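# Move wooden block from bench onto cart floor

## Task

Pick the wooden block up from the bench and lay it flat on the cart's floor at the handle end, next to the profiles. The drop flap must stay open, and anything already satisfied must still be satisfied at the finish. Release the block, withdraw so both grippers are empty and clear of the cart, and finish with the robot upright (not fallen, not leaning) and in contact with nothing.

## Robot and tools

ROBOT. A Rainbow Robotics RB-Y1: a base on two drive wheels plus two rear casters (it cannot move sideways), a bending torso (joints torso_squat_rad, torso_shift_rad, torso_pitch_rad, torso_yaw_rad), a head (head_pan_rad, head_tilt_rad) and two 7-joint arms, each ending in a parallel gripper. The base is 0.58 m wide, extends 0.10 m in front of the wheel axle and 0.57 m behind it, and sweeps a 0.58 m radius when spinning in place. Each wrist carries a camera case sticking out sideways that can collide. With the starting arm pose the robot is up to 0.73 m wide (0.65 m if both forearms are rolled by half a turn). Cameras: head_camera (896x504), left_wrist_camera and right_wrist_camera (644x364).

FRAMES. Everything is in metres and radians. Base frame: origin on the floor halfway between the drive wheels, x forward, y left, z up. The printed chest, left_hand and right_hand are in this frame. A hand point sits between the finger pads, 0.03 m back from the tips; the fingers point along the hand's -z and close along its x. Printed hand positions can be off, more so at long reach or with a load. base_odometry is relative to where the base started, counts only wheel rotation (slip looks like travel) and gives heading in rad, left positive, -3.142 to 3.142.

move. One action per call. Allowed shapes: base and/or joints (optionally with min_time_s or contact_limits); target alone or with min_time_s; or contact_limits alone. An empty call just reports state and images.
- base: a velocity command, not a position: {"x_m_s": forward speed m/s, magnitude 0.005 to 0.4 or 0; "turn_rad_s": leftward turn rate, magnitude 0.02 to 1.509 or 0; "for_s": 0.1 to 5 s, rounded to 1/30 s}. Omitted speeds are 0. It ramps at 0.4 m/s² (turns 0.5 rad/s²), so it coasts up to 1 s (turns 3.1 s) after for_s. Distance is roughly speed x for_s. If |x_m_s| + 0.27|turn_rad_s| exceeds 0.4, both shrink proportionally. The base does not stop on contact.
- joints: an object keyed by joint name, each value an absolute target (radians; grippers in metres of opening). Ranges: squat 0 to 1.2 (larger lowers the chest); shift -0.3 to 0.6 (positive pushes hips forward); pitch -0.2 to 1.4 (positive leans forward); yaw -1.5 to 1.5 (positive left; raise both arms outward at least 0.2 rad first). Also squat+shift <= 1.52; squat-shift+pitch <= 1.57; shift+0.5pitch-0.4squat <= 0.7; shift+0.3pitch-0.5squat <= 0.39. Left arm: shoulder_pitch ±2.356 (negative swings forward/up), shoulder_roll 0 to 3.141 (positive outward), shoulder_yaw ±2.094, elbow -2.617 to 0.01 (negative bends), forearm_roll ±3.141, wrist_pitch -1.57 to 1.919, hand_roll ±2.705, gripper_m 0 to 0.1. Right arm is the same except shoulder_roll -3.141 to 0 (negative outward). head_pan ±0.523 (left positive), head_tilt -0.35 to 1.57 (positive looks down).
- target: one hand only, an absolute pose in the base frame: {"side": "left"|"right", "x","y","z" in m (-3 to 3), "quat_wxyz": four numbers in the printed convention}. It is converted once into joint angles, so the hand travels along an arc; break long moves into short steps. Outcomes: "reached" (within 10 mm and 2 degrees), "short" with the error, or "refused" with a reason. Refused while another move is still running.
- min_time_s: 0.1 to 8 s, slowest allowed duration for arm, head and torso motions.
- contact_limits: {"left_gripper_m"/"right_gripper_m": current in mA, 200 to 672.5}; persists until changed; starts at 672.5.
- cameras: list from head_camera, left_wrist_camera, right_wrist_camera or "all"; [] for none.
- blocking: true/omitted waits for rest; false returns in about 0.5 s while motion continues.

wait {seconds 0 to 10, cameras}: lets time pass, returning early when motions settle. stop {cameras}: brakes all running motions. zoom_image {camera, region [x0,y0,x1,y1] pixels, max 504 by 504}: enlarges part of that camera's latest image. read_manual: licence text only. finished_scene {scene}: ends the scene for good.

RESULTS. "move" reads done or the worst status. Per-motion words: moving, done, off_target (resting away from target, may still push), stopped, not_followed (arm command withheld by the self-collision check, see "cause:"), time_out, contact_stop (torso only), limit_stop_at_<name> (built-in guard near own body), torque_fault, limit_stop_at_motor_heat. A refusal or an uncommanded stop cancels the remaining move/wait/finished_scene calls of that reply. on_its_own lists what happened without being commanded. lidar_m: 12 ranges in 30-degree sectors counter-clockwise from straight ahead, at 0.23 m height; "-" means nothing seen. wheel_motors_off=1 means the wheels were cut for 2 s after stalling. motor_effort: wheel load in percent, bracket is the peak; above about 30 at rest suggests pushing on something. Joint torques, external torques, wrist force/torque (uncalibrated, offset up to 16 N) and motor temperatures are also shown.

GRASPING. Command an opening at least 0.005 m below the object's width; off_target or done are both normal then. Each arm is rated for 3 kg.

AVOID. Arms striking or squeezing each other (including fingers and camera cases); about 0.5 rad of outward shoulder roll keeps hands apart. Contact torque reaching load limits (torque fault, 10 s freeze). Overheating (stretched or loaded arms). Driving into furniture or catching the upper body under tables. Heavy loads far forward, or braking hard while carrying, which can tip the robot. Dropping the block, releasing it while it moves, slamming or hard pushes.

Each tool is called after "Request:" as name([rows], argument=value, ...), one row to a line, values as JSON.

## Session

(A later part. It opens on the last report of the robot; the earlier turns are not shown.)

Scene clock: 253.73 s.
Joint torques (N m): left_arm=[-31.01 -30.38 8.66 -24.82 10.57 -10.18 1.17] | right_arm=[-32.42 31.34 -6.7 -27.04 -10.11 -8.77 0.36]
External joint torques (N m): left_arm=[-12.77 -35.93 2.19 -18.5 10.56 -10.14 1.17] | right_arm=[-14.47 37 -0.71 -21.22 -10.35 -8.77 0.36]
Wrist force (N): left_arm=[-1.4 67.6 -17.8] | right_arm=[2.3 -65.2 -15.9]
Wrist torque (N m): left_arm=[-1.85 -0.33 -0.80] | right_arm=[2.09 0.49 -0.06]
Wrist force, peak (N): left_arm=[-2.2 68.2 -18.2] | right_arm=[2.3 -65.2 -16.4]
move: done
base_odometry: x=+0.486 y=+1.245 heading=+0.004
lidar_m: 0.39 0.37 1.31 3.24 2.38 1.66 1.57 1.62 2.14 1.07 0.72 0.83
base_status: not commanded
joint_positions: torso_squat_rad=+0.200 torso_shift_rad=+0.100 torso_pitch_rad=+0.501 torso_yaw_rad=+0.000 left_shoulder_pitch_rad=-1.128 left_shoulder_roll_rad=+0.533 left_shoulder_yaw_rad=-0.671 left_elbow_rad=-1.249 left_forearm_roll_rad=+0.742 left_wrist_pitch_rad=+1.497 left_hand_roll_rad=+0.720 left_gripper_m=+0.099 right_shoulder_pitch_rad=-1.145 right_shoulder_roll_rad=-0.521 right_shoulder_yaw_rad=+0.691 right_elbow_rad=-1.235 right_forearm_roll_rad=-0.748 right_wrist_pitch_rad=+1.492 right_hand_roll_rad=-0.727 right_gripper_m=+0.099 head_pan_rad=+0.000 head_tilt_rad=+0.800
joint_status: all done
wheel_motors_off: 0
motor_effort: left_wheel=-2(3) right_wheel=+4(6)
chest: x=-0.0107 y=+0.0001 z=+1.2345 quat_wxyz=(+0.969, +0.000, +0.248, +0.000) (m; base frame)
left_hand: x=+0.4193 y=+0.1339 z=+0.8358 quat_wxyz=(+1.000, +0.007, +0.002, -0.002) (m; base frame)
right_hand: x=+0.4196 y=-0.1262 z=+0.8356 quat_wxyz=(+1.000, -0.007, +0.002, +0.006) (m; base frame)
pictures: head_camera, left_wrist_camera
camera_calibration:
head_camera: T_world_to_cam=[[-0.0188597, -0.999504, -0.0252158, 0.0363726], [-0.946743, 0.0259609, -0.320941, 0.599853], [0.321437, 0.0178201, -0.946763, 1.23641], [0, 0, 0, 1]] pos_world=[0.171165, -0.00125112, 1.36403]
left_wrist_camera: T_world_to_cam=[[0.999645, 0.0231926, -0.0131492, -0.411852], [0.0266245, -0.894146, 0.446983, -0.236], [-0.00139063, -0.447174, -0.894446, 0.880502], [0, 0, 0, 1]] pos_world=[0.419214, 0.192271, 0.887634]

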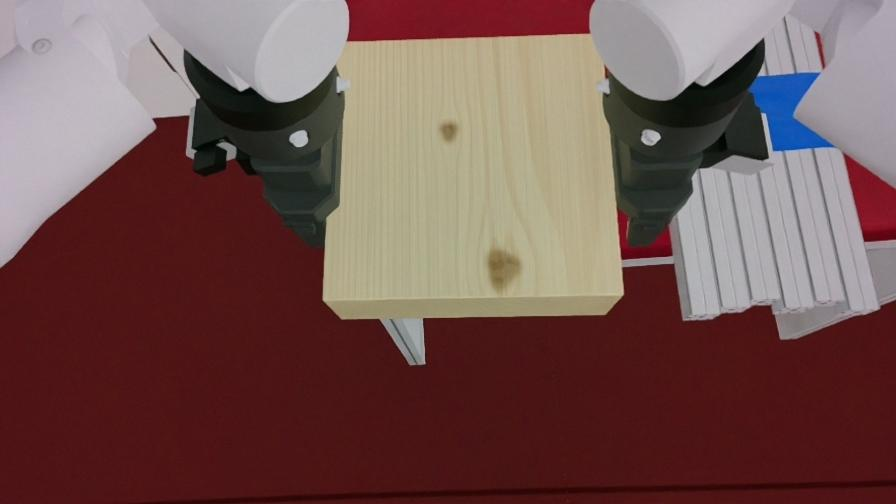

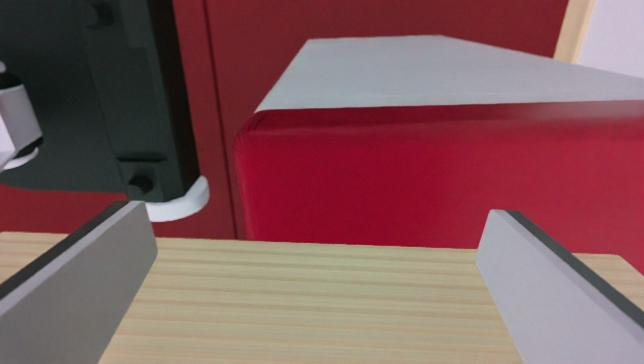

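Request:
move(joints={"torso_squat_rad":0.5}, min_time_s=4)

Request:
move(target={"side":"left","x":0.412,"y":0.16,"z":0.767,"quat_wxyz":[1,0,0,0]}, min_time_s=1.5)

Request:
move(target={"side":"right","x":0.412,"y":-0.142,"z":0.767,"quat_wxyz":[1,0,0,0]}, min_time_s=1, cameras=["head_camera"])

Scene clock: 274.93 s.
Joint torques (N m): left_arm=[-28.67 -30.41 8.65 -24.74 10.7 -10.23 1.24] | right_arm=[-31.91 32.37 -6.38 -26.82 -10.23 -8.62 0.24]
External joint torques (N m): left_arm=[-10.4 -35.96 2.17 -18.43 10.69 -10.18 1.24] | right_arm=[-13.94 38.04 -0.38 -21.01 -10.47 -8.62 0.24]
Wrist force (N): left_arm=[-3.7 69.9 -4.5] | right_arm=[3.4 -66.6 -6.5]
Wrist torque (N m): left_arm=[-1.99 -0.45 -0.92] | right_arm=[2.38 0.51 -0.22]
Wrist force, peak (N): left_arm=[-3.8 71.6 -4.4] | right_arm=[3.3 -67.8 -5.5]
move: done
base_odometry: x=+0.486 y=+1.245 heading=+0.004
lidar_m: 0.40 0.36 1.30 3.25 2.38 1.67 1.57 1.63 2.15 1.09 0.72 0.86
base_status: not commanded
joint_positions: torso_squat_rad=+0.500 torso_shift_rad=+0.100 torso_pitch_rad=+0.500 torso_yaw_rad=+0.000 left_shoulder_pitch_rad=-1.129 left_shoulder_roll_rad=+0.533 left_shoulder_yaw_rad=-0.671 left_elbow_rad=-1.249 left_forearm_roll_rad=+0.742 left_wrist_pitch_rad=+1.497 left_hand_roll_rad=+0.720 left_gripper_m=+0.099 right_shoulder_pitch_rad=-1.145 right_shoulder_roll_rad=-0.521 right_shoulder_yaw_rad=+0.690 right_elbow_rad=-1.235 right_forearm_roll_rad=-0.748 right_wrist_pitch_rad=+1.492 right_hand_roll_rad=-0.727 right_gripper_m=+0.099 head_pan_rad=+0.000 head_tilt_rad=+0.800
joint_status: all done
wheel_motors_off: 0
motor_effort: left_wheel=-2(3) right_wheel=+2(5)
chest: x=-0.0185 y=+0.0001 z=+1.1633 quat_wxyz=(+0.969, +0.000, +0.247, +0.000) (m; base frame)
left_hand: x=+0.4123 y=+0.1338 z=+0.7653 quat_wxyz=(+1.000, +0.007, +0.002, -0.002) (m; base frame)
right_hand: x=+0.4124 y=-0.1264 z=+0.7650 quat_wxyz=(+1.000, -0.007, +0.002, +0.006) (m; base frame)
pictures: none

Scene clock: 276.77 s.
Joint torques (N m): left_arm=[-15.41 5.96 8.98 -7.06 0.29 -0.56 -0.36] | right_arm=[-22.03 -0.01 -6.2 -9.65 -1.16 -0.82 0.5]
External joint torques (N m): left_arm=[2.38 -0.65 2.21 -0.88 0.27 -0.5 -0.36] | right_arm=[-4.04 5.48 -0.2 -3.78 -1.39 -0.81 0.5]
Wrist force (N): left_arm=[0.8 -1.3 -8.1] | right_arm=[1.2 -4.0 -7.4]
Wrist torque (N m): left_arm=[-0.01 0.15 0.18] | right_arm=[-0.03 0.25 -0.32]
Wrist force, peak (N): left_arm=[-3.5 70.7 -4.6] | right_arm=[3.2 -67.6 -5.2]
move: done
base_odometry: x=+0.486 y=+1.245 heading=+0.004
lidar_m: 0.40 0.38 1.32 3.24 2.38 1.66 1.57 1.63 2.16 1.08 0.73 0.85
base_status: not commanded
joint_positions: torso_squat_rad=+0.500 torso_shift_rad=+0.100 torso_pitch_rad=+0.500 torso_yaw_rad=+0.000 left_shoulder_pitch_rad=-1.089 left_shoulder_roll_rad=+0.596 left_shoulder_yaw_rad=-0.644 left_elbow_rad=-1.293 left_forearm_roll_rad=+0.770 left_wrist_pitch_rad=+1.489 left_hand_roll_rad=+0.686 left_gripper_m=+0.099 right_shoulder_pitch_rad=-1.147 right_shoulder_roll_rad=-0.513 right_shoulder_yaw_rad=+0.690 right_elbow_rad=-1.240 right_forearm_roll_rad=-0.750 right_wrist_pitch_rad=+1.490 right_hand_roll_rad=-0.727 right_gripper_m=+0.099 head_pan_rad=+0.000 head_tilt_rad=+0.800
joint_status: all done
wheel_motors_off: 0
motor_effort: left_wheel=-3(3) right_wheel=+3(4)
chest: x=-0.0183 y=+0.0001 z=+1.1633 quat_wxyz=(+0.969, +0.000, +0.247, +0.000) (m; base frame)
left_hand: x=+0.4123 y=+0.1595 z=+0.7667 quat_wxyz=(+1.000, +0.003, +0.001, +0.000) (m; base frame)
left_hand_status: reached (checked arc, planned for 1.5 s): 1 mm and 0.3 deg off.
right_hand: x=+0.4119 y=-0.1194 z=+0.7661 quat_wxyz=(+1.000, -0.001, +0.001, +0.010) (m; base frame)
pictures: none

Scene clock: 278.10 s.
Joint torques (N m): left_arm=[-15.24 6.02 9.25 -6.8 0.27 -0.61 -0.32] | right_arm=[-16.67 -7.29 -8.07 -7.02 -0.08 -0.09 0.31]
External joint torques (N m): left_arm=[2.54 -0.58 2.48 -0.61 0.25 -0.55 -0.32] | right_arm=[0.94 -0.97 -1.87 -1.24 -0.31 -0.07 0.31]
Wrist force (N): left_arm=[1.4 -0.1 -8.1] | right_arm=[-0.3 1.8 -5.2]
Wrist torque (N m): left_arm=[-0.15 0.28 0.18] | right_arm=[-0.18 0.06 -0.12]
Wrist force, peak (N): left_arm=[2.1 0.2 -8.9] | right_arm=[1.4 -3.5 -7.8]
move: done
base_odometry: x=+0.486 y=+1.245 heading=+0.004
lidar_m: 0.41 0.37 1.32 3.25 2.38 1.65 1.57 1.63 2.14 1.09 0.73 0.85
base_status: not commanded
joint_positions: torso_squat_rad=+0.500 torso_shift_rad=+0.100 torso_pitch_rad=+0.500 torso_yaw_rad=+0.000 left_shoulder_pitch_rad=-1.089 left_shoulder_roll_rad=+0.596 left_shoulder_yaw_rad=-0.644 left_elbow_rad=-1.293 left_forearm_roll_rad=+0.770 left_wrist_pitch_rad=+1.489 left_hand_roll_rad=+0.686 left_gripper_m=+0.099 right_shoulder_pitch_rad=-1.116 right_shoulder_roll_rad=-0.564 right_shoulder_yaw_rad=+0.670 right_elbow_rad=-1.275 right_forearm_roll_rad=-0.766 right_wrist_pitch_rad=+1.489 right_hand_roll_rad=-0.717 right_gripper_m=+0.099 head_pan_rad=+0.000 head_tilt_rad=+0.800
joint_status: all done
wheel_motors_off: 0
motor_effort: left_wheel=-3(3) right_wheel=+2(5)
chest: x=-0.0183 y=+0.0001 z=+1.1633 quat_wxyz=(+0.969, +0.000, +0.247, +0.000) (m; base frame)
left_hand: x=+0.4123 y=+0.1595 z=+0.7667 quat_wxyz=(+1.000, +0.003, +0.001, +0.000) (m; base frame)
right_hand: x=+0.4121 y=-0.1415 z=+0.7668 quat_wxyz=(+1.000, -0.001, +0.000, +0.001) (m; base frame)
right_hand_status: reached (checked arc, planned for 1.0 s): 1 mm and 0.2 deg off.
pictures: head_camera
camera_calibration:
head_camera: T_world_to_cam=[[-0.0189361, -0.999502, -0.0252592, 0.0345034], [-0.946508, 0.0260602, -0.321626, 0.57059], [0.322124, 0.0178177, -0.94653, 1.17116], [0, 0, 0, 1]] pos_world=[0.163463, -0.00125082, 1.29292]

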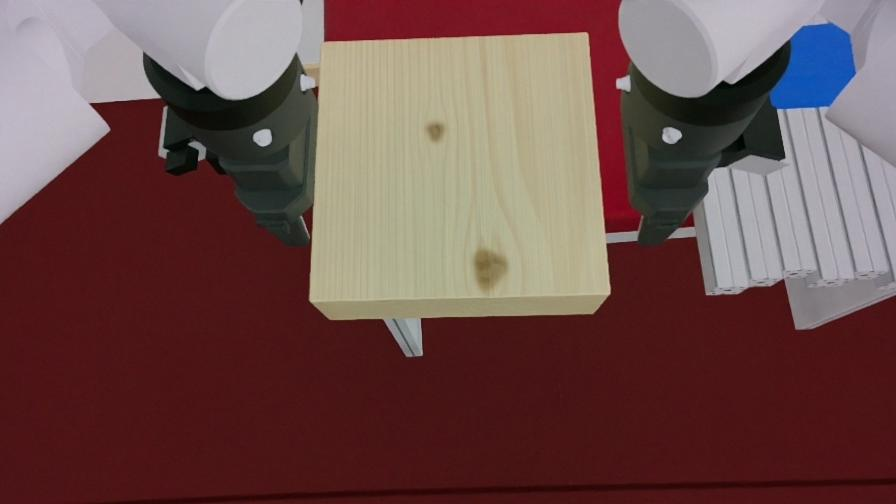

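Request:
move(target={"side":"right","x":0.412,"y":-0.142,"z":0.92,"quat_wxyz":[1,0,0,0]})

Request:
move(target={"side":"left","x":0.412,"y":0.16,"z":0.92,"quat_wxyz":[1,0,0,0]})

Request:
move(base={"x_m_s":-0.3,"for_s":2.5})

Request:
move(target={"side":"right","x":0.42,"y":-0.26,"z":0.80,"quat_wxyz":[1,0,0,0]})

Request:
move(target={"side":"left","x":0.42,"y":0.122,"z":0.765,"quat_wxyz":[0.99997,0,0,-0.008]})

Request:
move(joints={"torso_squat_rad":0.2})

Request:
move(target={"side":"left","x":0.42,"y":0.122,"z":0.836,"quat_wxyz":[0.99997,0,0,-0.008]})

Request:
move(joints={"torso_squat_rad":0.29,"torso_shift_rad":0.113,"torso_pitch_rad":0.58})

Request:
move(target={"side":"left","x":0.42,"y":0.122,"z":0.75,"quat_wxyz":[0.99997,0,0,-0.008]})

Request:
move(joints={"torso_squat_rad":0.38,"torso_shift_rad":0.127,"torso_pitch_rad":0.66})

Request:
move(target={"side":"left","x":0.42,"y":0.122,"z":0.664,"quat_wxyz":[0.99997,0,0,-0.008]})

Request:
move(joints={"torso_squat_rad":0.47,"torso_shift_rad":0.14,"torso_pitch_rad":0.74})

Request:
move(target={"side":"left","x":0.42,"y":0.122,"z":0.578,"quat_wxyz":[0.99997,0,0,-0.008]})

Request:
move(joints={"torso_squat_rad":0.56,"torso_shift_rad":0.153,"torso_pitch_rad":0.82})

Request:
move(target={"side":"left","x":0.42,"y":0.122,"z":0.492,"quat_wxyz":[0.99997,0,0,-0.008]})

Request:
move(joints={"torso_squat_rad":0.65,"torso_shift_rad":0.167,"torso_pitch_rad":0.9})

Request:
move(target={"side":"left","x":0.42,"y":0.122,"z":0.406,"quat_wxyz":[0.99997,0,0,-0.008]})

Request:
move(joints={"torso_squat_rad":0.74,"torso_shift_rad":0.18,"torso_pitch_rad":0.98})

Request:
move(target={"side":"left","x":0.42,"y":0.122,"z":0.318,"quat_wxyz":[0.99997,0,0,-0.008]})

Request:
move(target={"side":"left","x":0.42,"y":0.122,"z":0.30,"quat_wxyz":[0.99997,0,0,-0.008]})

Scene clock: 285.77 s.
Joint torques (N m): left_arm=[-15.8 5.62 8.3 -6.27 0.15 -0.44 -0.32] | right_arm=[-18.65 -7.01 -7.86 -5.15 0.15 -0.18 -0.08]
External joint torques (N m): left_arm=[1.99 -0.99 1.53 -0.09 0.13 -0.38 -0.32] | right_arm=[-0.29 0.46 -0.22 -0.26 -0.07 -0.16 -0.08]
Wrist force (N): left_arm=[1.2 0.2 -7.7] | right_arm=[-0.3 1.6 -4.3]
Wrist torque (N m): left_arm=[-0.16 0.25 0.21] | right_arm=[-0.19 0.04 0.10]
Wrist force, peak (N): left_arm=[1.6 -0.2 -8.6] | right_arm=[-1.7 2.1 -6.4]
move: done
base_odometry: x=+0.486 y=+1.245 heading=+0.004
lidar_m: 0.40 0.38 1.30 3.23 2.39 1.66 1.57 1.63 2.13 1.09 0.73 0.85
base_status: not commanded
joint_positions: torso_squat_rad=+0.500 torso_shift_rad=+0.100 torso_pitch_rad=+0.500 torso_yaw_rad=+0.000 left_shoulder_pitch_rad=-1.089 left_shoulder_roll_rad=+0.596 left_shoulder_yaw_rad=-0.644 left_elbow_rad=-1.293 left_forearm_roll_rad=+0.770 left_wrist_pitch_rad=+1.489 left_hand_roll_rad=+0.686 left_gripper_m=+0.099 right_shoulder_pitch_rad=-1.250 right_shoulder_roll_rad=-0.712 right_shoulder_yaw_rad=+0.531 right_elbow_rad=-1.642 right_forearm_roll_rad=-0.965 right_wrist_pitch_rad=+1.890 right_hand_roll_rad=-0.884 right_gripper_m=+0.099 head_pan_rad=+0.000 head_tilt_rad=+0.800
joint_status: all done
wheel_motors_off: 0
motor_effort: left_wheel=-2(3) right_wheel=+1(5)
chest: x=-0.0183 y=+0.0001 z=+1.1633 quat_wxyz=(+0.969, +0.000, +0.247, +0.000) (m; base frame)
left_hand: x=+0.4122 y=+0.1595 z=+0.7668 quat_wxyz=(+1.000, +0.002, +0.001, +0.000) (m; base frame)
right_hand: x=+0.4120 y=-0.1420 z=+0.9200 quat_wxyz=(+1.000, +0.000, +0.000, +0.000) (m; base frame)
right_hand_status: reached (checked arc, planned for 0.7 s): 0 mm and 0.0 deg off.
pictures: none

Scene clock: 286.80 s.
Joint torques (N m): left_arm=[-15.82 5.7 8.78 -4.51 -0.07 -0.72 0] | right_arm=[-18.9 -6.7 -7.75 -5.48 0.07 -0.04 0.05]
External joint torques (N m): left_arm=[2.59 -2.06 0.54 0.59 -0.09 -0.66 0] | right_arm=[-0.53 0.78 -0.12 -0.58 -0.14 -0.03 0.05]
Wrist force (N): left_arm=[1.3 -0.7 -8.2] | right_arm=[-0.2 1.6 -4.9]
Wrist torque (N m): left_arm=[-0.06 0.22 0.07] | right_arm=[-0.17 0.08 0.10]
Wrist force, peak (N): left_arm=[0.6 -0.6 -9.7] | right_arm=[-0.6 1.8 -5.4]
move: done
base_odometry: x=+0.486 y=+1.245 heading=+0.004
lidar_m: 0.40 0.38 1.31 3.25 2.37 1.65 1.56 1.63 2.15 1.09 0.74 0.83
base_status: not commanded
joint_positions: torso_squat_rad=+0.500 torso_shift_rad=+0.100 torso_pitch_rad=+0.500 torso_yaw_rad=+0.000 left_shoulder_pitch_rad=-1.219 left_shoulder_roll_rad=+0.750 left_shoulder_yaw_rad=-0.502 left_elbow_rad=-1.659 left_forearm_roll_rad=+0.975 left_wrist_pitch_rad=+1.887 left_hand_roll_rad=+0.852 left_gripper_m=+0.099 right_shoulder_pitch_rad=-1.250 right_shoulder_roll_rad=-0.712 right_shoulder_yaw_rad=+0.531 right_elbow_rad=-1.642 right_forearm_roll_rad=-0.965 right_wrist_pitch_rad=+1.890 right_hand_roll_rad=-0.884 right_gripper_m=+0.099 head_pan_rad=+0.000 head_tilt_rad=+0.800
joint_status: all done
wheel_motors_off: 0
motor_effort: left_wheel=-2(3) right_wheel=+1(4)
chest: x=-0.0183 y=+0.0001 z=+1.1633 quat_wxyz=(+0.969, +0.000, +0.247, +0.000) (m; base frame)
left_hand: x=+0.4122 y=+0.1601 z=+0.9201 quat_wxyz=(+1.000, +0.000, +0.000, +0.000) (m; base frame)
left_hand_status: reached (checked arc, planned for 0.7 s): 0 mm and 0.0 deg off.
right_hand: x=+0.4121 y=-0.1420 z=+0.9200 quat_wxyz=(+1.000, +0.000, +0.000, +0.000) (m; base frame)
pictures: none

Scene clock: 290.50 s.
Joint torques (N m): left_arm=[-16.63 5.83 8.79 -4.51 -0.1 -0.46 0.01] | right_arm=[-19.14 -7.25 -7.96 -5.43 0.12 -0.05 0.02]
External joint torques (N m): left_arm=[1.78 -1.93 0.55 0.59 -0.12 -0.4 0.01] | right_arm=[-0.77 0.23 -0.33 -0.53 -0.1 -0.03 0.02]
Wrist force (N): left_arm=[1.0 -0.6 -7.0] | right_arm=[0.3 2.1 -4.9]
Wrist torque (N m): left_arm=[-0.10 0.18 0.11] | right_arm=[-0.24 0.14 0.07]
Wrist force, peak (N): left_arm=[1.5 -1.0 -8.9] | right_arm=[0.1 2.3 -5.3]
move: done
base_odometry: x=-0.264 y=+1.242 heading=+0.003
lidar_m: 1.12 1.75 2.31 4.08 1.25 0.87 0.83 0.86 1.12 2.70 1.44 1.31
base_status: done (sent for 2.5 of 2.5 s)
joint_positions: torso_squat_rad=+0.500 torso_shift_rad=+0.100 torso_pitch_rad=+0.500 torso_yaw_rad=+0.000 left_shoulder_pitch_rad=-1.219 left_shoulder_roll_rad=+0.750 left_shoulder_yaw_rad=-0.503 left_elbow_rad=-1.659 left_forearm_roll_rad=+0.975 left_wrist_pitch_rad=+1.887 left_hand_roll_rad=+0.852 left_gripper_m=+0.099 right_shoulder_pitch_rad=-1.250 right_shoulder_roll_rad=-0.712 right_shoulder_yaw_rad=+0.531 right_elbow_rad=-1.642 right_forearm_roll_rad=-0.965 right_wrist_pitch_rad=+1.890 right_hand_roll_rad=-0.884 right_gripper_m=+0.099 head_pan_rad=+0.000 head_tilt_rad=+0.800
joint_status: not commanded
wheel_motors_off: 0
motor_effort: left_wheel=-4(22) right_wheel=+5(33)
chest: x=-0.0184 y=+0.0001 z=+1.1633 quat_wxyz=(+0.969, +0.000, +0.247, +0.000) (m; base frame)
left_hand: x=+0.4121 y=+0.1601 z=+0.9200 quat_wxyz=(+1.000, +0.000, +0.000, +0.000) (m; base frame)
right_hand: x=+0.4120 y=-0.1420 z=+0.9200 quat_wxyz=(+1.000, +0.000, +0.000, +0.000) (m; base frame)
pictures: none

Scene clock: 291.67 s.
Joint torques (N m): left_arm=[-16.57 6.38 9 -4.78 0.03 -0.33 0.02] | right_arm=[-18.02 -10.34 -8.74 -6.05 0.06 0.19 -0.3]
External joint torques (N m): left_arm=[1.84 -1.38 0.76 0.32 0 -0.27 0.02] | right_arm=[-2.05 0.8 -1.39 -1.02 -0.17 0.22 -0.3]
Wrist force (N): left_arm=[0.4 -0.6 -7.6] | right_arm=[-0.1 1.5 -4.8]
Wrist torque (N m): left_arm=[-0.07 0.13 0.05] | right_arm=[-0.14 0.10 -0.12]
Wrist force, peak (N): left_arm=[1.5 -0.5 -8.3] | right_arm=[-0.6 0.6 -6.4]
move: done
base_odometry: x=-0.264 y=+1.242 heading=+0.003
lidar_m: 1.12 1.75 2.30 4.10 1.24 0.87 0.82 0.86 1.13 2.71 1.45 1.30
base_status: not commanded
joint_positions: torso_squat_rad=+0.500 torso_shift_rad=+0.100 torso_pitch_rad=+0.500 torso_yaw_rad=+0.000 left_shoulder_pitch_rad=-1.219 left_shoulder_roll_rad=+0.750 left_shoulder_yaw_rad=-0.503 left_elbow_rad=-1.659 left_forearm_roll_rad=+0.975 left_wrist_pitch_rad=+1.887 left_hand_roll_rad=+0.852 left_gripper_m=+0.099 right_shoulder_pitch_rad=-0.997 right_shoulder_roll_rad=-0.823 right_shoulder_yaw_rad=+0.506 right_elbow_rad=-1.383 right_forearm_roll_rad=-0.899 right_wrist_pitch_rad=+1.514 right_hand_roll_rad=-0.518 right_gripper_m=+0.099 head_pan_rad=+0.000 head_tilt_rad=+0.800
joint_status: all done
wheel_motors_off: 0
motor_effort: left_wheel=-6(7) right_wheel=+6(8)
chest: x=-0.0183 y=+0.0001 z=+1.1633 quat_wxyz=(+0.969, +0.000, +0.247, +0.000) (m; base frame)
left_hand: x=+0.4121 y=+0.1600 z=+0.9200 quat_wxyz=(+1.000, +0.000, +0.000, +0.000) (m; base frame)
right_hand: x=+0.4193 y=-0.2601 z=+0.8000 quat_wxyz=(+1.000, +0.000, -0.001, +0.000) (m; base frame)
right_hand_status: reached (checked arc, planned for 0.6 s): 1 mm and 0.1 deg off.
pictures: none

Scene clock: 292.90 s.
Joint torques (N m): left_arm=[-17.23 4.27 7.7 -6.14 -0.08 -0.22 0] | right_arm=[-17.48 -10.66 -9.15 -5.77 0.05 0.16 -0.38]
External joint torques (N m): left_arm=[1.55 -1.01 1.43 0.21 -0.1 -0.14 0] | right_arm=[-1.51 0.48 -1.81 -0.75 -0.19 0.19 -0.38]
Wrist force (N): left_arm=[1.5 0.7 -8.1] | right_arm=[-0.1 1.8 -4.9]
Wrist torque (N m): left_arm=[-0.25 0.27 0.19] | right_arm=[-0.18 0.12 -0.09]
Wrist force, peak (N): left_arm=[0.2 -0.7 -9.8] | right_arm=[-0.1 2.2 -5.6]
move: done
base_odometry: x=-0.264 y=+1.242 heading=+0.003
lidar_m: 1.12 1.76 2.31 4.09 1.24 0.87 0.82 0.86 1.12 2.71 1.45 1.31
base_status: not commanded
joint_positions: torso_squat_rad=+0.500 torso_shift_rad=+0.100 torso_pitch_rad=+0.500 torso_yaw_rad=+0.000 left_shoulder_pitch_rad=-1.161 left_shoulder_roll_rad=+0.500 left_shoulder_yaw_rad=-0.672 left_elbow_rad=-1.190 left_forearm_roll_rad=+0.744 left_wrist_pitch_rad=+1.477 left_hand_roll_rad=+0.696 left_gripper_m=+0.099 right_shoulder_pitch_rad=-0.997 right_shoulder_roll_rad=-0.823 right_shoulder_yaw_rad=+0.506 right_elbow_rad=-1.383 right_forearm_roll_rad=-0.899 right_wrist_pitch_rad=+1.514 right_hand_roll_rad=-0.518 right_gripper_m=+0.099 head_pan_rad=+0.000 head_tilt_rad=+0.800
joint_status: all done
wheel_motors_off: 0
motor_effort: left_wheel=-6(7) right_wheel=+6(8)
chest: x=-0.0183 y=+0.0001 z=+1.1633 quat_wxyz=(+0.969, +0.000, +0.247, +0.000) (m; base frame)
left_hand: x=+0.4200 y=+0.1219 z=+0.7651 quat_wxyz=(+1.000, +0.000, +0.000, -0.008) (m; base frame)
left_hand_status: reached (checked arc, planned for 0.8 s): 0 mm and 0.0 deg off.
right_hand: x=+0.4194 y=-0.2600 z=+0.8000 quat_wxyz=(+1.000, +0.000, -0.001, +0.000) (m; base frame)
pictures: none

Scene clock: 294.67 s.
Joint torques (N m): left_arm=[-17.04 4.78 7.25 -6.2 -0.06 -0.21 -0.13] | right_arm=[-17.36 -10.55 -8.98 -5.62 -0.09 0.18 -0.25]
External joint torques (N m): left_arm=[1.73 -0.49 0.98 0.15 -0.09 -0.13 -0.13] | right_arm=[-1.39 0.58 -1.64 -0.59 -0.33 0.22 -0.25]
Wrist force (N): left_arm=[0.9 0.1 -7.5] | right_arm=[-0.6 1.8 -5.0]
Wrist torque (N m): left_arm=[-0.11 0.19 0.17] | right_arm=[-0.17 0.06 -0.09]
Wrist force, peak (N): left_arm=[2.0 -0.1 -8.2] | right_arm=[-0.4 1.7 -5.6]
move: done
base_odometry: x=-0.264 y=+1.242 heading=+0.003
lidar_m: 1.12 1.77 2.31 4.09 1.24 0.88 0.82 0.86 1.14 2.70 1.44 1.30
base_status: not commanded
joint_positions: torso_squat_rad=+0.200 torso_shift_rad=+0.100 torso_pitch_rad=+0.500 torso_yaw_rad=+0.000 left_shoulder_pitch_rad=-1.161 left_shoulder_roll_rad=+0.500 left_shoulder_yaw_rad=-0.672 left_elbow_rad=-1.190 left_forearm_roll_rad=+0.744 left_wrist_pitch_rad=+1.477 left_hand_roll_rad=+0.696 left_gripper_m=+0.099 right_shoulder_pitch_rad=-0.997 right_shoulder_roll_rad=-0.823 right_shoulder_yaw_rad=+0.506 right_elbow_rad=-1.383 right_forearm_roll_rad=-0.899 right_wrist_pitch_rad=+1.514 right_hand_roll_rad=-0.518 right_gripper_m=+0.099 head_pan_rad=+0.000 head_tilt_rad=+0.800
joint_status: all done
wheel_motors_off: 0
motor_effort: left_wheel=-5(7) right_wheel=+8(8)
chest: x=-0.0111 y=+0.0001 z=+1.2347 quat_wxyz=(+0.969, +0.000, +0.247, +0.000) (m; base frame)
left_hand: x=+0.4271 y=+0.1219 z=+0.8364 quat_wxyz=(+1.000, +0.000, +0.000, -0.008) (m; base frame)
right_hand: x=+0.4266 y=-0.2600 z=+0.8714 quat_wxyz=(+1.000, +0.000, -0.001, +0.000) (m; base frame)
pictures: none

Scene clock: 295.37 s.
Joint torques (N m): left_arm=[-16.36 4.14 7.15 -6.84 -0.12 -0.26 0.08] | right_arm=[-17.31 -10.6 -8.9 -5.59 -0.08 0.09 -0.32]
External joint torques (N m): left_arm=[2.05 -1.05 0.78 -0.45 -0.14 -0.19 0.08] | right_arm=[-1.34 0.53 -1.55 -0.57 -0.31 0.12 -0.32]
Wrist force (N): left_arm=[1.0 -1.0 -7.2] | right_arm=[-0.5 1.7 -4.9]
Wrist torque (N m): left_arm=[-0.06 0.21 0.06] | right_arm=[-0.18 0.04 -0.07]
Wrist force, peak (N): left_arm=[1.2 0.7 -8.5] | right_arm=[-1.2 2.0 -5.6]
move: done
base_odometry: x=-0.264 y=+1.242 heading=+0.003
lidar_m: 1.10 1.76 2.32 4.08 1.26 0.86 0.82 0.86 1.14 2.71 1.45 1.31
base_status: not commanded
joint_positions: torso_squat_rad=+0.200 torso_shift_rad=+0.100 torso_pitch_rad=+0.500 torso_yaw_rad=+0.000 left_shoulder_pitch_rad=-1.140 left_shoulder_roll_rad=+0.510 left_shoulder_yaw_rad=-0.675 left_elbow_rad=-1.233 left_forearm_roll_rad=+0.741 left_wrist_pitch_rad=+1.488 left_hand_roll_rad=+0.715 left_gripper_m=+0.099 right_shoulder_pitch_rad=-0.997 right_shoulder_roll_rad=-0.823 right_shoulder_yaw_rad=+0.506 right_elbow_rad=-1.383 right_forearm_roll_rad=-0.899 right_wrist_pitch_rad=+1.514 right_hand_roll_rad=-0.518 right_gripper_m=+0.099 head_pan_rad=+0.000 head_tilt_rad=+0.800
joint_status: all done
wheel_motors_off: 0
motor_effort: left_wheel=-5(7) right_wheel=+5(7)
chest: x=-0.0112 y=+0.0001 z=+1.2347 quat_wxyz=(+0.969, +0.000, +0.247, +0.000) (m; base frame)
left_hand: x=+0.4201 y=+0.1219 z=+0.8360 quat_wxyz=(+1.000, +0.000, +0.001, -0.008) (m; base frame)
left_hand_status: reached (checked arc, planned for 0.2 s): 0 mm and 0.1 deg off.
right_hand: x=+0.4266 y=-0.2600 z=+0.8714 quat_wxyz=(+1.000, +0.000, -0.001, +0.000) (m; base frame)
pictures: none

Scene clock: 296.43 s.
Joint torques (N m): left_arm=[-15.25 3.91 6.4 -6.81 0.09 -0.08 0.1] | right_arm=[-15.75 -10.95 -8.26 -5.75 0.01 0.3 -0.39]
External joint torques (N m): left_arm=[1.89 -0.81 0.5 -0.31 -0.04 -0.13 0.1] | right_arm=[-1.06 0.07 -1.26 -0.68 -0.15 0.2 -0.38]
Wrist force (N): left_arm=[2.0 0.2 -7.3] | right_arm=[0.4 1.8 -4.9]
Wrist torque (N m): left_arm=[-0.17 0.30 0.03] | right_arm=[-0.16 0.12 -0.08]
Wrist force, peak (N): left_arm=[1.8 -0.7 -8.5] | right_arm=[0.4 1.9 -5.5]
move: done
base_odometry: x=-0.264 y=+1.242 heading=+0.004
lidar_m: 1.12 1.75 2.31 4.08 1.23 0.85 0.83 0.86 1.12 2.71 1.45 1.32
base_status: not commanded
joint_positions: torso_squat_rad=+0.290 torso_shift_rad=+0.113 torso_pitch_rad=+0.580 torso_yaw_rad=+0.000 left_shoulder_pitch_rad=-1.140 left_shoulder_roll_rad=+0.510 left_shoulder_yaw_rad=-0.675 left_elbow_rad=-1.233 left_forearm_roll_rad=+0.741 left_wrist_pitch_rad=+1.488 left_hand_roll_rad=+0.715 left_gripper_m=+0.099 right_shoulder_pitch_rad=-0.997 right_shoulder_roll_rad=-0.823 right_shoulder_yaw_rad=+0.506 right_elbow_rad=-1.383 right_forearm_roll_rad=-0.899 right_wrist_pitch_rad=+1.514 right_hand_roll_rad=-0.518 right_gripper_m=+0.099 head_pan_rad=+0.000 head_tilt_rad=+0.800
joint_status: all done
wheel_motors_off: 0
motor_effort: left_wheel=-6(8) right_wheel=+5(9)
chest: x=+0.0173 y=+0.0001 z=+1.2058 quat_wxyz=(+0.958, +0.000, +0.286, +0.000) (m; base frame)
left_hand: x=+0.4153 y=+0.1219 z=+0.7739 quat_wxyz=(+0.999, +0.000, +0.041, -0.008) (m; base frame)
right_hand: x=+0.4245 y=-0.2600 z=+0.8087 quat_wxyz=(+0.999, +0.000, +0.039, +0.000) (m; base frame)
pictures: none

Scene clock: 297.07 s.
Joint torques (N m): left_arm=[-15.06 2.92 6.36 -6.05 -0.04 -0.07 0.18] | right_arm=[-15.66 -10.43 -8.19 -5.69 -0.02 0.25 -0.37]
External joint torques (N m): left_arm=[1.5 -1.48 0.68 0.5 -0.07 0.01 0.18] | right_arm=[-0.96 0.58 -1.19 -0.62 -0.18 0.15 -0.36]
Wrist force (N): left_arm=[1.3 -0.3 -8.1] | right_arm=[0.2 2.2 -5.1]
Wrist torque (N m): left_arm=[-0.11 0.21 0.05] | right_arm=[-0.22 0.08 -0.08]
Wrist force, peak (N): left_arm=[0.6 -1.0 -9.2] | right_arm=[0.0 1.6 -5.4]
move: done
base_odometry: x=-0.264 y=+1.242 heading=+0.004
lidar_m: 1.13 1.75 2.30 4.09 1.24 0.86 0.82 0.86 1.12 2.70 1.45 1.31
base_status: not commanded
joint_positions: torso_squat_rad=+0.290 torso_shift_rad=+0.113 torso_pitch_rad=+0.580 torso_yaw_rad=+0.000 left_shoulder_pitch_rad=-1.101 left_shoulder_roll_rad=+0.496 left_shoulder_yaw_rad=-0.704 left_elbow_rad=-1.212 left_forearm_roll_rad=+0.663 left_wrist_pitch_rad=+1.367 left_hand_roll_rad=+0.730 left_gripper_m=+0.099 right_shoulder_pitch_rad=-0.997 right_shoulder_roll_rad=-0.823 right_shoulder_yaw_rad=+0.506 right_elbow_rad=-1.383 right_forearm_roll_rad=-0.899 right_wrist_pitch_rad=+1.514 right_hand_roll_rad=-0.518 right_gripper_m=+0.099 head_pan_rad=+0.000 head_tilt_rad=+0.800
joint_status: all done
wheel_motors_off: 0
motor_effort: left_wheel=-5(7) right_wheel=+5(6)
chest: x=+0.0173 y=+0.0001 z=+1.2058 quat_wxyz=(+0.958, +0.000, +0.286, +0.000) (m; base frame)
left_hand: x=+0.4199 y=+0.1220 z=+0.7502 quat_wxyz=(+1.000, +0.000, +0.000, -0.008) (m; base frame)
left_hand_status: reached (checked arc, planned for 0.3 s): 0 mm and 0.0 deg off.
right_hand: x=+0.4246 y=-0.2600 z=+0.8087 quat_wxyz=(+0.999, +0.000, +0.039, +0.000) (m; base frame)
pictures: none

Scene clock: 298.13 s.
Joint torques (N m): left_arm=[-13.77 2.58 5.72 -5.98 0.21 -0.06 0.19] | right_arm=[-14.24 -10.2 -7.98 -5.49 -0.14 0.37 -0.25]
External joint torques (N m): left_arm=[1.33 -1.3 0.57 0.62 0.09 -0.11 0.19] | right_arm=[-0.92 0.62 -1.39 -0.42 -0.22 0.13 -0.25]
Wrist force (N): left_arm=[1.4 -0.4 -7.6] | right_arm=[0.4 1.8 -4.5]
Wrist torque (N m): left_arm=[-0.08 0.19 0.06] | right_arm=[-0.18 0.11 -0.08]
Wrist force, peak (N): left_arm=[2.0 0.0 -8.8] | right_arm=[1.3 2.0 -5.2]
move: done
base_odometry: x=-0.264 y=+1.242 heading=+0.004
lidar_m: 1.12 1.74 2.30 4.08 1.26 0.87 0.82 0.85 1.12 2.71 1.44 1.30
base_status: not commanded
joint_positions: torso_squat_rad=+0.380 torso_shift_rad=+0.127 torso_pitch_rad=+0.660 torso_yaw_rad=+0.000 left_shoulder_pitch_rad=-1.101 left_shoulder_roll_rad=+0.496 left_shoulder_yaw_rad=-0.704 left_elbow_rad=-1.212 left_forearm_roll_rad=+0.663 left_wrist_pitch_rad=+1.367 left_hand_roll_rad=+0.730 left_gripper_m=+0.099 right_shoulder_pitch_rad=-0.997 right_shoulder_roll_rad=-0.823 right_shoulder_yaw_rad=+0.506 right_elbow_rad=-1.383 right_forearm_roll_rad=-0.899 right_wrist_pitch_rad=+1.514 right_hand_roll_rad=-0.518 right_gripper_m=+0.099 head_pan_rad=+0.000 head_tilt_rad=+0.800
joint_status: all done
wheel_motors_off: 0
motor_effort: left_wheel=-5(7) right_wheel=+3(8)
chest: x=+0.0441 y=+0.0001 z=+1.1697 quat_wxyz=(+0.946, +0.000, +0.324, +0.000) (m; base frame)
left_hand: x=+0.4091 y=+0.1220 z=+0.6835 quat_wxyz=(+0.999, +0.000, +0.040, -0.008) (m; base frame)
right_hand: x=+0.4184 y=-0.2600 z=+0.7414 quat_wxyz=(+0.997, +0.000, +0.079, +0.000) (m; base frame)
pictures: none

Scene clock: 298.77 s.
Joint torques (N m): left_arm=[-13.17 2.32 5.1 -6.18 0.02 -0.11 0.19] | right_arm=[-14.54 -10.19 -8.09 -5.59 -0.08 0.34 -0.42]
External joint torques (N m): left_arm=[1.75 -1.32 0.24 0.35 0 -0.04 0.19] | right_arm=[-1.23 0.63 -1.49 -0.51 -0.16 0.1 -0.41]
Wrist force (N): left_arm=[1.5 -0.3 -8.3] | right_arm=[1.2 2.0 -5.1]
Wrist torque (N m): left_arm=[-0.10 0.28 0.10] | right_arm=[-0.20 0.19 -0.08]
Wrist force, peak (N): left_arm=[0.5 0.4 -9.2] | right_arm=[0.1 2.2 -5.2]
move: done
base_odometry: x=-0.264 y=+1.242 heading=+0.004
lidar_m: 1.12 1.75 2.30 4.09 1.25 0.87 0.82 0.86 1.13 2.69 1.43 1.31
base_status: not commanded
joint_positions: torso_squat_rad=+0.380 torso_shift_rad=+0.127 torso_pitch_rad=+0.660 torso_yaw_rad=+0.000 left_shoulder_pitch_rad=-1.091 left_shoulder_roll_rad=+0.473 left_shoulder_yaw_rad=-0.723 left_elbow_rad=-1.151 left_forearm_roll_rad=+0.595 left_wrist_pitch_rad=+1.248 left_hand_roll_rad=+0.736 left_gripper_m=+0.099 right_shoulder_pitch_rad=-0.997 right_shoulder_roll_rad=-0.823 right_shoulder_yaw_rad=+0.506 right_elbow_rad=-1.383 right_forearm_roll_rad=-0.899 right_wrist_pitch_rad=+1.514 right_hand_roll_rad=-0.518 right_gripper_m=+0.099 head_pan_rad=+0.000 head_tilt_rad=+0.800
joint_status: all done
wheel_motors_off: 0
motor_effort: left_wheel=-5(5) right_wheel=+4(5)
chest: x=+0.0441 y=+0.0001 z=+1.1698 quat_wxyz=(+0.946, +0.000, +0.324, +0.000) (m; base frame)
left_hand: x=+0.4200 y=+0.1221 z=+0.6643 quat_wxyz=(+1.000, +0.000, +0.000, -0.008) (m; base frame)
left_hand_status: reached (checked arc, planned for 0.3 s): 0 mm and 0.0 deg off.
right_hand: x=+0.4184 y=-0.2600 z=+0.7414 quat_wxyz=(+0.997, +0.000, +0.079, +0.000) (m; base frame)
pictures: none

Scene clock: 299.83 s.
Joint torques (N m): left_arm=[-12.04 1.45 4.89 -6.19 0.14 0 0.22] | right_arm=[-12.76 -9.85 -7.41 -5.44 -0.17 0.48 -0.29]
External joint torques (N m): left_arm=[1.27 -1.63 0.59 0.31 0.01 -0.05 0.22] | right_arm=[-0.9 0.71 -1.26 -0.39 -0.18 0.11 -0.27]
Wrist force (N): left_arm=[1.4 -0.5 -8.4] | right_arm=[0.9 1.7 -4.8]
Wrist torque (N m): left_arm=[-0.07 0.21 0.08] | right_arm=[-0.15 0.15 -0.08]
Wrist force, peak (N): left_arm=[1.8 1.2 -9.1] | right_arm=[0.9 1.7 -5.3]
move: done
base_odometry: x=-0.264 y=+1.242 heading=+0.004
lidar_m: 1.12 1.76 2.31 4.08 1.25 0.86 0.83 0.86 1.14 2.70 1.45 1.30
base_status: not commanded
joint_positions: torso_squat_rad=+0.470 torso_shift_rad=+0.140 torso_pitch_rad=+0.740 torso_yaw_rad=+0.000 left_shoulder_pitch_rad=-1.091 left_shoulder_roll_rad=+0.473 left_shoulder_yaw_rad=-0.723 left_elbow_rad=-1.151 left_forearm_roll_rad=+0.595 left_wrist_pitch_rad=+1.248 left_hand_roll_rad=+0.736 left_gripper_m=+0.099 right_shoulder_pitch_rad=-0.997 right_shoulder_roll_rad=-0.823 right_shoulder_yaw_rad=+0.506 right_elbow_rad=-1.383 right_forearm_roll_rad=-0.899 right_wrist_pitch_rad=+1.514 right_hand_roll_rad=-0.518 right_gripper_m=+0.099 head_pan_rad=+0.000 head_tilt_rad=+0.800
joint_status: all done
wheel_motors_off: 0
motor_effort: left_wheel=-4(6) right_wheel=+1(8)
chest: x=+0.0678 y=+0.0001 z=+1.1270 quat_wxyz=(+0.932, +0.000, +0.362, +0.000) (m; base frame)
left_hand: x=+0.4020 y=+0.1221 z=+0.5931 quat_wxyz=(+0.999, +0.000, +0.040, -0.008) (m; base frame)
right_hand: x=+0.4066 y=-0.2600 z=+0.6701 quat_wxyz=(+0.993, +0.000, +0.119, +0.000) (m; base frame)
pictures: none

Scene clock: 300.60 s.
Joint torques (N m): left_arm=[-12.45 1.56 4.65 -5.87 -0.04 0.01 -0.04] | right_arm=[-13.08 -10.36 -7.39 -5.32 -0.18 0.51 -0.37]
External joint torques (N m): left_arm=[1.1 -1.37 0.62 0.46 -0.06 0.08 -0.04] | right_arm=[-1.22 0.19 -1.23 -0.26 -0.19 0.15 -0.36]
Wrist force (N): left_arm=[1.0 -0.5 -7.6] | right_arm=[0.9 1.4 -4.6]
Wrist torque (N m): left_arm=[-0.07 0.19 0.19] | right_arm=[-0.12 0.10 -0.11]
Wrist force, peak (N): left_arm=[0.8 0.4 -8.8] | right_arm=[0.9 1.8 -5.6]
move: done
base_odometry: x=-0.264 y=+1.242 heading=+0.004
lidar_m: 1.11 1.75 2.30 4.08 1.24 0.88 0.83 0.85 1.13 2.71 1.45 1.31
base_status: not commanded
joint_positions: torso_squat_rad=+0.470 torso_shift_rad=+0.140 torso_pitch_rad=+0.740 torso_yaw_rad=+0.000 left_shoulder_pitch_rad=-1.105 left_shoulder_roll_rad=+0.444 left_shoulder_yaw_rad=-0.733 left_elbow_rad=-1.060 left_forearm_roll_rad=+0.537 left_wrist_pitch_rad=+1.131 left_hand_roll_rad=+0.735 left_gripper_m=+0.099 right_shoulder_pitch_rad=-0.997 right_shoulder_roll_rad=-0.822 right_shoulder_yaw_rad=+0.506 right_elbow_rad=-1.383 right_forearm_roll_rad=-0.899 right_wrist_pitch_rad=+1.514 right_hand_roll_rad=-0.518 right_gripper_m=+0.099 head_pan_rad=+0.000 head_tilt_rad=+0.800
joint_status: all done
wheel_motors_off: 0
motor_effort: left_wheel=-3(6) right_wheel=+1(3)
chest: x=+0.0678 y=+0.0001 z=+1.1270 quat_wxyz=(+0.932, +0.000, +0.362, +0.000) (m; base frame)
left_hand: x=+0.4199 y=+0.1221 z=+0.5784 quat_wxyz=(+1.000, +0.000, +0.000, -0.008) (m; base frame)
left_hand_status: reached (checked arc, planned for 0.3 s): 0 mm and 0.1 deg off.
right_hand: x=+0.4066 y=-0.2600 z=+0.6701 quat_wxyz=(+0.993, +0.000, +0.119, +0.000) (m; base frame)
pictures: none

Scene clock: 301.67 s.
Joint torques (N m): left_arm=[-10.82 1.08 3.89 -5.88 0.2 -0.01 -0.03] | right_arm=[-11.08 -9.93 -7.1 -5.33 -0.34 0.7 -0.31]
External joint torques (N m): left_arm=[1 -1.25 0.42 0.34 0.08 -0.05 -0.03] | right_arm=[-0.75 0.3 -1.42 -0.33 -0.27 0.21 -0.29]
Wrist force (N): left_arm=[0.9 0.5 -7.8] | right_arm=[1.9 2.1 -4.6]
Wrist torque (N m): left_arm=[-0.20 0.17 0.13] | right_arm=[-0.21 0.21 -0.09]
Wrist force, peak (N): left_arm=[1.1 -0.6 -8.4] | right_arm=[1.8 2.1 -5.0]
move: done
base_odometry: x=-0.264 y=+1.242 heading=+0.004
lidar_m: 1.12 1.76 2.30 4.09 1.26 0.87 0.82 0.85 1.15 2.69 1.44 1.31
base_status: not commanded
joint_positions: torso_squat_rad=+0.560 torso_shift_rad=+0.153 torso_pitch_rad=+0.820 torso_yaw_rad=+0.000 left_shoulder_pitch_rad=-1.105 left_shoulder_roll_rad=+0.444 left_shoulder_yaw_rad=-0.733 left_elbow_rad=-1.060 left_forearm_roll_rad=+0.537 left_wrist_pitch_rad=+1.131 left_hand_roll_rad=+0.735 left_gripper_m=+0.099 right_shoulder_pitch_rad=-0.997 right_shoulder_roll_rad=-0.822 right_shoulder_yaw_rad=+0.506 right_elbow_rad=-1.383 right_forearm_roll_rad=-0.899 right_wrist_pitch_rad=+1.514 right_hand_roll_rad=-0.518 right_gripper_m=+0.099 head_pan_rad=+0.000 head_tilt_rad=+0.800
joint_status: all done
wheel_motors_off: 0
motor_effort: left_wheel=-3(5) right_wheel=+2(5)
chest: x=+0.0887 y=+0.0001 z=+1.0777 quat_wxyz=(+0.917, +0.000, +0.399, +0.000) (m; base frame)
left_hand: x=+0.3958 y=+0.1221 z=+0.5028 quat_wxyz=(+0.999, +0.000, +0.040, -0.008) (m; base frame)
right_hand: x=+0.3899 y=-0.2600 z=+0.5952 quat_wxyz=(+0.987, +0.000, +0.159, +0.000) (m; base frame)
pictures: none

Scene clock: 302.37 s.
Joint torques (N m): left_arm=[-10.99 0.77 3.32 -5.37 -0.18 -0.13 -0.08] | right_arm=[-11.37 -10.16 -6.69 -5.48 -0.17 0.72 -0.41]
External joint torques (N m): left_arm=[1.43 -1.5 0.06 0.61 -0.2 -0.06 -0.08] | right_arm=[-1.04 0.07 -1.02 -0.48 -0.1 0.23 -0.4]
Wrist force (N): left_arm=[1.2 0.2 -7.7] | right_arm=[1.2 2.2 -4.6]
Wrist torque (N m): left_arm=[-0.14 0.23 0.18] | right_arm=[-0.23 0.09 -0.08]
Wrist force, peak (N): left_arm=[1.6 0.4 -8.4] | right_arm=[1.9 1.5 -5.3]
move: done
base_odometry: x=-0.264 y=+1.242 heading=+0.004
lidar_m: 1.11 1.74 2.32 4.08 1.25 0.86 0.81 0.86 1.13 2.71 1.45 1.31
base_status: not commanded
joint_positions: torso_squat_rad=+0.560 torso_shift_rad=+0.153 torso_pitch_rad=+0.820 torso_yaw_rad=+0.000 left_shoulder_pitch_rad=-1.140 left_shoulder_roll_rad=+0.414 left_shoulder_yaw_rad=-0.735 left_elbow_rad=-0.955 left_forearm_roll_rad=+0.491 left_wrist_pitch_rad=+1.021 left_hand_roll_rad=+0.730 left_gripper_m=+0.099 right_shoulder_pitch_rad=-0.997 right_shoulder_roll_rad=-0.822 right_shoulder_yaw_rad=+0.506 right_elbow_rad=-1.383 right_forearm_roll_rad=-0.899 right_wrist_pitch_rad=+1.514 right_hand_roll_rad=-0.518 right_gripper_m=+0.099 head_pan_rad=+0.000 head_tilt_rad=+0.800
joint_status: all done
wheel_motors_off: 0
motor_effort: left_wheel=-4(5) right_wheel=+3(4)
chest: x=+0.0887 y=+0.0001 z=+1.0777 quat_wxyz=(+0.917, +0.000, +0.399, +0.000) (m; base frame)
left_hand: x=+0.4198 y=+0.1221 z=+0.4927 quat_wxyz=(+1.000, +0.000, -0.001, -0.008) (m; base frame)
left_hand_status: reached (checked arc, planned for 0.4 s): 1 mm and 0.1 deg off.
right_hand: x=+0.3899 y=-0.2600 z=+0.5952 quat_wxyz=(+0.987, +0.000, +0.159, +0.000) (m; base frame)
pictures: none

Scene clock: 303.43 s.
Joint torques (N m): left_arm=[-9.58 0.59 3.1 -5.41 0 0.06 -0.12] | right_arm=[-9.51 -9.33 -6.47 -5.33 -0.42 0.77 -0.35]
External joint torques (N m): left_arm=[1.02 -1.03 0.38 0.4 -0.11 0.01 -0.12] | right_arm=[-0.78 0.5 -1.31 -0.42 -0.27 0.15 -0.33]
Wrist force (N): left_arm=[1.6 -0.4 -7.5] | right_arm=[1.8 2.0 -4.2]
Wrist torque (N m): left_arm=[-0.08 0.21 0.13] | right_arm=[-0.21 0.16 -0.09]
Wrist force, peak (N): left_arm=[1.2 -0.6 -8.9] | right_arm=[2.3 1.6 -4.9]
move: done
base_odometry: x=-0.264 y=+1.242 heading=+0.004
lidar_m: 1.14 1.73 2.30 4.08 1.24 0.87 0.82 0.87 1.13 2.69 1.44 1.31
base_status: not commanded
joint_positions: torso_squat_rad=+0.650 torso_shift_rad=+0.167 torso_pitch_rad=+0.900 torso_yaw_rad=+0.000 left_shoulder_pitch_rad=-1.140 left_shoulder_roll_rad=+0.414 left_shoulder_yaw_rad=-0.735 left_elbow_rad=-0.955 left_forearm_roll_rad=+0.491 left_wrist_pitch_rad=+1.021 left_hand_roll_rad=+0.730 left_gripper_m=+0.099 right_shoulder_pitch_rad=-0.997 right_shoulder_roll_rad=-0.822 right_shoulder_yaw_rad=+0.506 right_elbow_rad=-1.383 right_forearm_roll_rad=-0.899 right_wrist_pitch_rad=+1.514 right_hand_roll_rad=-0.518 right_gripper_m=+0.099 head_pan_rad=+0.000 head_tilt_rad=+0.800
joint_status: all done
wheel_motors_off: 0
motor_effort: left_wheel=-2(4) right_wheel=+1(6)
chest: x=+0.1071 y=+0.0001 z=+1.0223 quat_wxyz=(+0.900, +0.000, +0.435, +0.000) (m; base frame)
left_hand: x=+0.3903 y=+0.1221 z=+0.4126 quat_wxyz=(+0.999, +0.000, +0.039, -0.008) (m; base frame)
right_hand: x=+0.3688 y=-0.2600 z=+0.5173 quat_wxyz=(+0.980, +0.000, +0.198, +0.000) (m; base frame)
pictures: none

Scene clock: 304.13 s.
Joint torques (N m): left_arm=[-10.28 0.32 4.04 -5.06 -0.15 -0.2 -0.08] | right_arm=[-9.46 -9.69 -6.41 -5.09 -0.26 0.75 -0.37]
External joint torques (N m): left_arm=[1.22 -1.35 1.44 0.49 -0.17 -0.12 -0.08] | right_arm=[-0.74 0.15 -1.25 -0.18 -0.1 0.14 -0.35]
Wrist force (N): left_arm=[1.4 0.0 -7.8] | right_arm=[2.2 1.9 -4.1]
Wrist torque (N m): left_arm=[-0.09 0.27 0.16] | right_arm=[-0.18 0.23 -0.09]
Wrist force, peak (N): left_arm=[1.7 0.0 -8.4] | right_arm=[2.2 2.1 -4.6]
move: done
base_odometry: x=-0.264 y=+1.242 heading=+0.004
lidar_m: 1.12 1.75 2.32 4.08 1.24 0.87 0.82 0.86 1.15 2.71 1.44 1.31
base_status: not commanded
joint_positions: torso_squat_rad=+0.650 torso_shift_rad=+0.167 torso_pitch_rad=+0.900 torso_yaw_rad=+0.000 left_shoulder_pitch_rad=-1.189 left_shoulder_roll_rad=+0.386 left_shoulder_yaw_rad=-0.731 left_elbow_rad=-0.847 left_forearm_roll_rad=+0.455 left_wrist_pitch_rad=+0.920 left_hand_roll_rad=+0.724 left_gripper_m=+0.099 right_shoulder_pitch_rad=-0.997 right_shoulder_roll_rad=-0.822 right_shoulder_yaw_rad=+0.506 right_elbow_rad=-1.383 right_forearm_roll_rad=-0.899 right_wrist_pitch_rad=+1.514 right_hand_roll_rad=-0.518 right_gripper_m=+0.099 head_pan_rad=+0.000 head_tilt_rad=+0.800
joint_status: all done
wheel_motors_off: 0
motor_effort: left_wheel=-1(4) right_wheel=+1(2)
chest: x=+0.1071 y=+0.0001 z=+1.0223 quat_wxyz=(+0.900, +0.000, +0.435, +0.000) (m; base frame)
left_hand: x=+0.4197 y=+0.1221 z=+0.4069 quat_wxyz=(+1.000, +0.000, -0.001, -0.008) (m; base frame)
left_hand_status: reached (checked arc, planned for 0.4 s): 1 mm and 0.1 deg off.
right_hand: x=+0.3688 y=-0.2600 z=+0.5173 quat_wxyz=(+0.980, +0.000, +0.198, +0.000) (m; base frame)
pictures: none

Scene clock: 305.20 s.
Joint torques (N m): left_arm=[-8.62 -0.32 3.25 -4.88 0.01 -0.02 -0.08] | right_arm=[-8.04 -9.12 -6.12 -5.12 -0.35 0.83 -0.52]
External joint torques (N m): left_arm=[0.98 -1.3 1.16 0.44 -0.09 -0.07 -0.08] | right_arm=[-0.97 0.26 -1.51 -0.33 -0.12 0.1 -0.5]
Wrist force (N): left_arm=[1.9 -0.5 -8.2] | right_arm=[2.2 1.9 -4.4]
Wrist torque (N m): left_arm=[-0.04 0.27 0.21] | right_arm=[-0.21 0.21 -0.12]
Wrist force, peak (N): left_arm=[1.7 0.0 -8.3] | right_arm=[2.6 2.1 -4.9]
move: done
base_odometry: x=-0.264 y=+1.242 heading=+0.004
lidar_m: 1.12 1.74 2.31 4.08 1.26 0.86 0.82 0.85 1.11 2.69 1.45 1.31
base_status: not commanded
joint_positions: torso_squat_rad=+0.740 torso_shift_rad=+0.180 torso_pitch_rad=+0.980 torso_yaw_rad=+0.000 left_shoulder_pitch_rad=-1.189 left_shoulder_roll_rad=+0.386 left_shoulder_yaw_rad=-0.731 left_elbow_rad=-0.847 left_forearm_roll_rad=+0.455 left_wrist_pitch_rad=+0.920 left_hand_roll_rad=+0.724 left_gripper_m=+0.099 right_shoulder_pitch_rad=-0.997 right_shoulder_roll_rad=-0.822 right_shoulder_yaw_rad=+0.506 right_elbow_rad=-1.383 right_forearm_roll_rad=-0.899 right_wrist_pitch_rad=+1.514 right_hand_roll_rad=-0.518 right_gripper_m=+0.099 head_pan_rad=+0.000 head_tilt_rad=+0.800
joint_status: all done
wheel_motors_off: 0
motor_effort: left_wheel=-1(3) right_wheel=+1(3)
chest: x=+0.1216 y=+0.0001 z=+0.9614 quat_wxyz=(+0.882, +0.000, +0.471, +0.000) (m; base frame)
left_hand: x=+0.3840 y=+0.1221 z=+0.3229 quat_wxyz=(+0.999, +0.000, +0.039, -0.008) (m; base frame)
right_hand: x=+0.3421 y=-0.2600 z=+0.4371 quat_wxyz=(+0.971, +0.000, +0.237, +0.000) (m; base frame)
pictures: none

Scene clock: 306.13 s.
Joint torques (N m): left_arm=[-9.6 0.24 3.12 -4.21 -0.18 -0.24 -0.21] | right_arm=[-7.6 -9.29 -5.4 -5.11 -0.39 0.92 -0.56]
External joint torques (N m): left_arm=[1.39 -0.79 1.21 0.69 -0.2 -0.16 -0.21] | right_arm=[-0.52 0.09 -0.79 -0.32 -0.16 0.18 -0.53]
Wrist force (N): left_arm=[0.9 -0.7 -8.5] | right_arm=[2.1 1.9 -4.4]
Wrist torque (N m): left_arm=[-0.06 0.17 0.20] | right_arm=[-0.19 0.22 -0.05]
Wrist force, peak (N): left_arm=[0.4 1.2 -8.6] | right_arm=[2.8 2.3 -4.3]
move: done
base_odometry: x=-0.264 y=+1.242 heading=+0.004
lidar_m: 1.12 1.75 2.30 4.09 1.24 0.87 0.83 0.86 1.12 2.70 1.45 1.31
base_status: not commanded
joint_positions: torso_squat_rad=+0.740 torso_shift_rad=+0.180 torso_pitch_rad=+0.980 torso_yaw_rad=+0.000 left_shoulder_pitch_rad=-1.269 left_shoulder_roll_rad=+0.346 left_shoulder_yaw_rad=-0.720 left_elbow_rad=-0.687 left_forearm_roll_rad=+0.439 left_wrist_pitch_rad=+0.807 left_hand_roll_rad=+0.698 left_gripper_m=+0.099 right_shoulder_pitch_rad=-0.997 right_shoulder_roll_rad=-0.822 right_shoulder_yaw_rad=+0.506 right_elbow_rad=-1.383 right_forearm_roll_rad=-0.899 right_wrist_pitch_rad=+1.514 right_hand_roll_rad=-0.518 right_gripper_m=+0.099 head_pan_rad=+0.000 head_tilt_rad=+0.800
joint_status: all done
wheel_motors_off: 0
motor_effort: left_wheel=-1(2) right_wheel=+1(2)
chest: x=+0.1216 y=+0.0001 z=+0.9614 quat_wxyz=(+0.882, +0.000, +0.471, +0.000) (m; base frame)
left_hand: x=+0.4201 y=+0.1219 z=+0.3183 quat_wxyz=(+1.000, +0.000, -0.001, -0.008) (m; base frame)
left_hand_status: reached (checked arc, planned for 0.5 s): 0 mm and 0.1 deg off.
right_hand: x=+0.3421 y=-0.2600 z=+0.4371 quat_wxyz=(+0.971, +0.000, +0.237, +0.000) (m; base frame)
pictures: none

Scene clock: 307.50 s.
Joint torques (N m): left_arm=[-10.65 -0.39 2.44 -2.69 0.07 -0.16 0.02] | right_arm=[-7.69 -8.92 -6.12 -4.94 -0.37 0.89 -0.37]
External joint torques (N m): left_arm=[1.22 -0.59 1.7 0.61 0.07 -0.05 0.02] | right_arm=[-0.62 0.46 -1.51 -0.16 -0.14 0.16 -0.35]
Wrist force (N): left_arm=[0.6 -0.1 -7.0] | right_arm=[2.2 1.4 -4.1]
Wrist torque (N m): left_arm=[-0.10 0.13 0.20] | right_arm=[-0.14 0.19 -0.06]
Wrist force, peak (N): left_arm=[-0.4 1.1 -8.9] | right_arm=[2.8 2.3 -4.6]
move: done
base_odometry: x=-0.264 y=+1.242 heading=+0.004
lidar_m: 1.11 1.74 2.32 4.08 1.24 0.86 0.82 0.86 1.13 2.71 1.43 1.31
base_status: not commanded
joint_positions: torso_squat_rad=+0.740 torso_shift_rad=+0.180 torso_pitch_rad=+0.980 torso_yaw_rad=+0.000 left_shoulder_pitch_rad=-1.397 left_shoulder_roll_rad=+0.209 left_shoulder_yaw_rad=-0.675 left_elbow_rad=-0.267 left_forearm_roll_rad=+0.518 left_wrist_pitch_rad=+0.582 left_hand_roll_rad=+0.538 left_gripper_m=+0.099 right_shoulder_pitch_rad=-0.997 right_shoulder_roll_rad=-0.822 right_shoulder_yaw_rad=+0.506 right_elbow_rad=-1.383 right_forearm_roll_rad=-0.899 right_wrist_pitch_rad=+1.514 right_hand_roll_rad=-0.518 right_gripper_m=+0.099 head_pan_rad=+0.000 head_tilt_rad=+0.800
joint_status: all done
wheel_motors_off: 0
motor_effort: left_wheel=-1(3) right_wheel=+0(2)
chest: x=+0.1216 y=+0.0001 z=+0.9614 quat_wxyz=(+0.882, +0.000, +0.471, +0.000) (m; base frame)
left_hand: x=+0.4197 y=+0.1220 z=+0.3008 quat_wxyz=(+1.000, -0.003, -0.007, -0.008) (m; base frame)
left_hand_status: reached (checked arc, planned for 0.8 s): 1 mm and 0.9 deg off.
right_hand: x=+0.3421 y=-0.2600 z=+0.4371 quat_wxyz=(+0.971, +0.000, +0.237, +0.000) (m; base frame)
pictures: none


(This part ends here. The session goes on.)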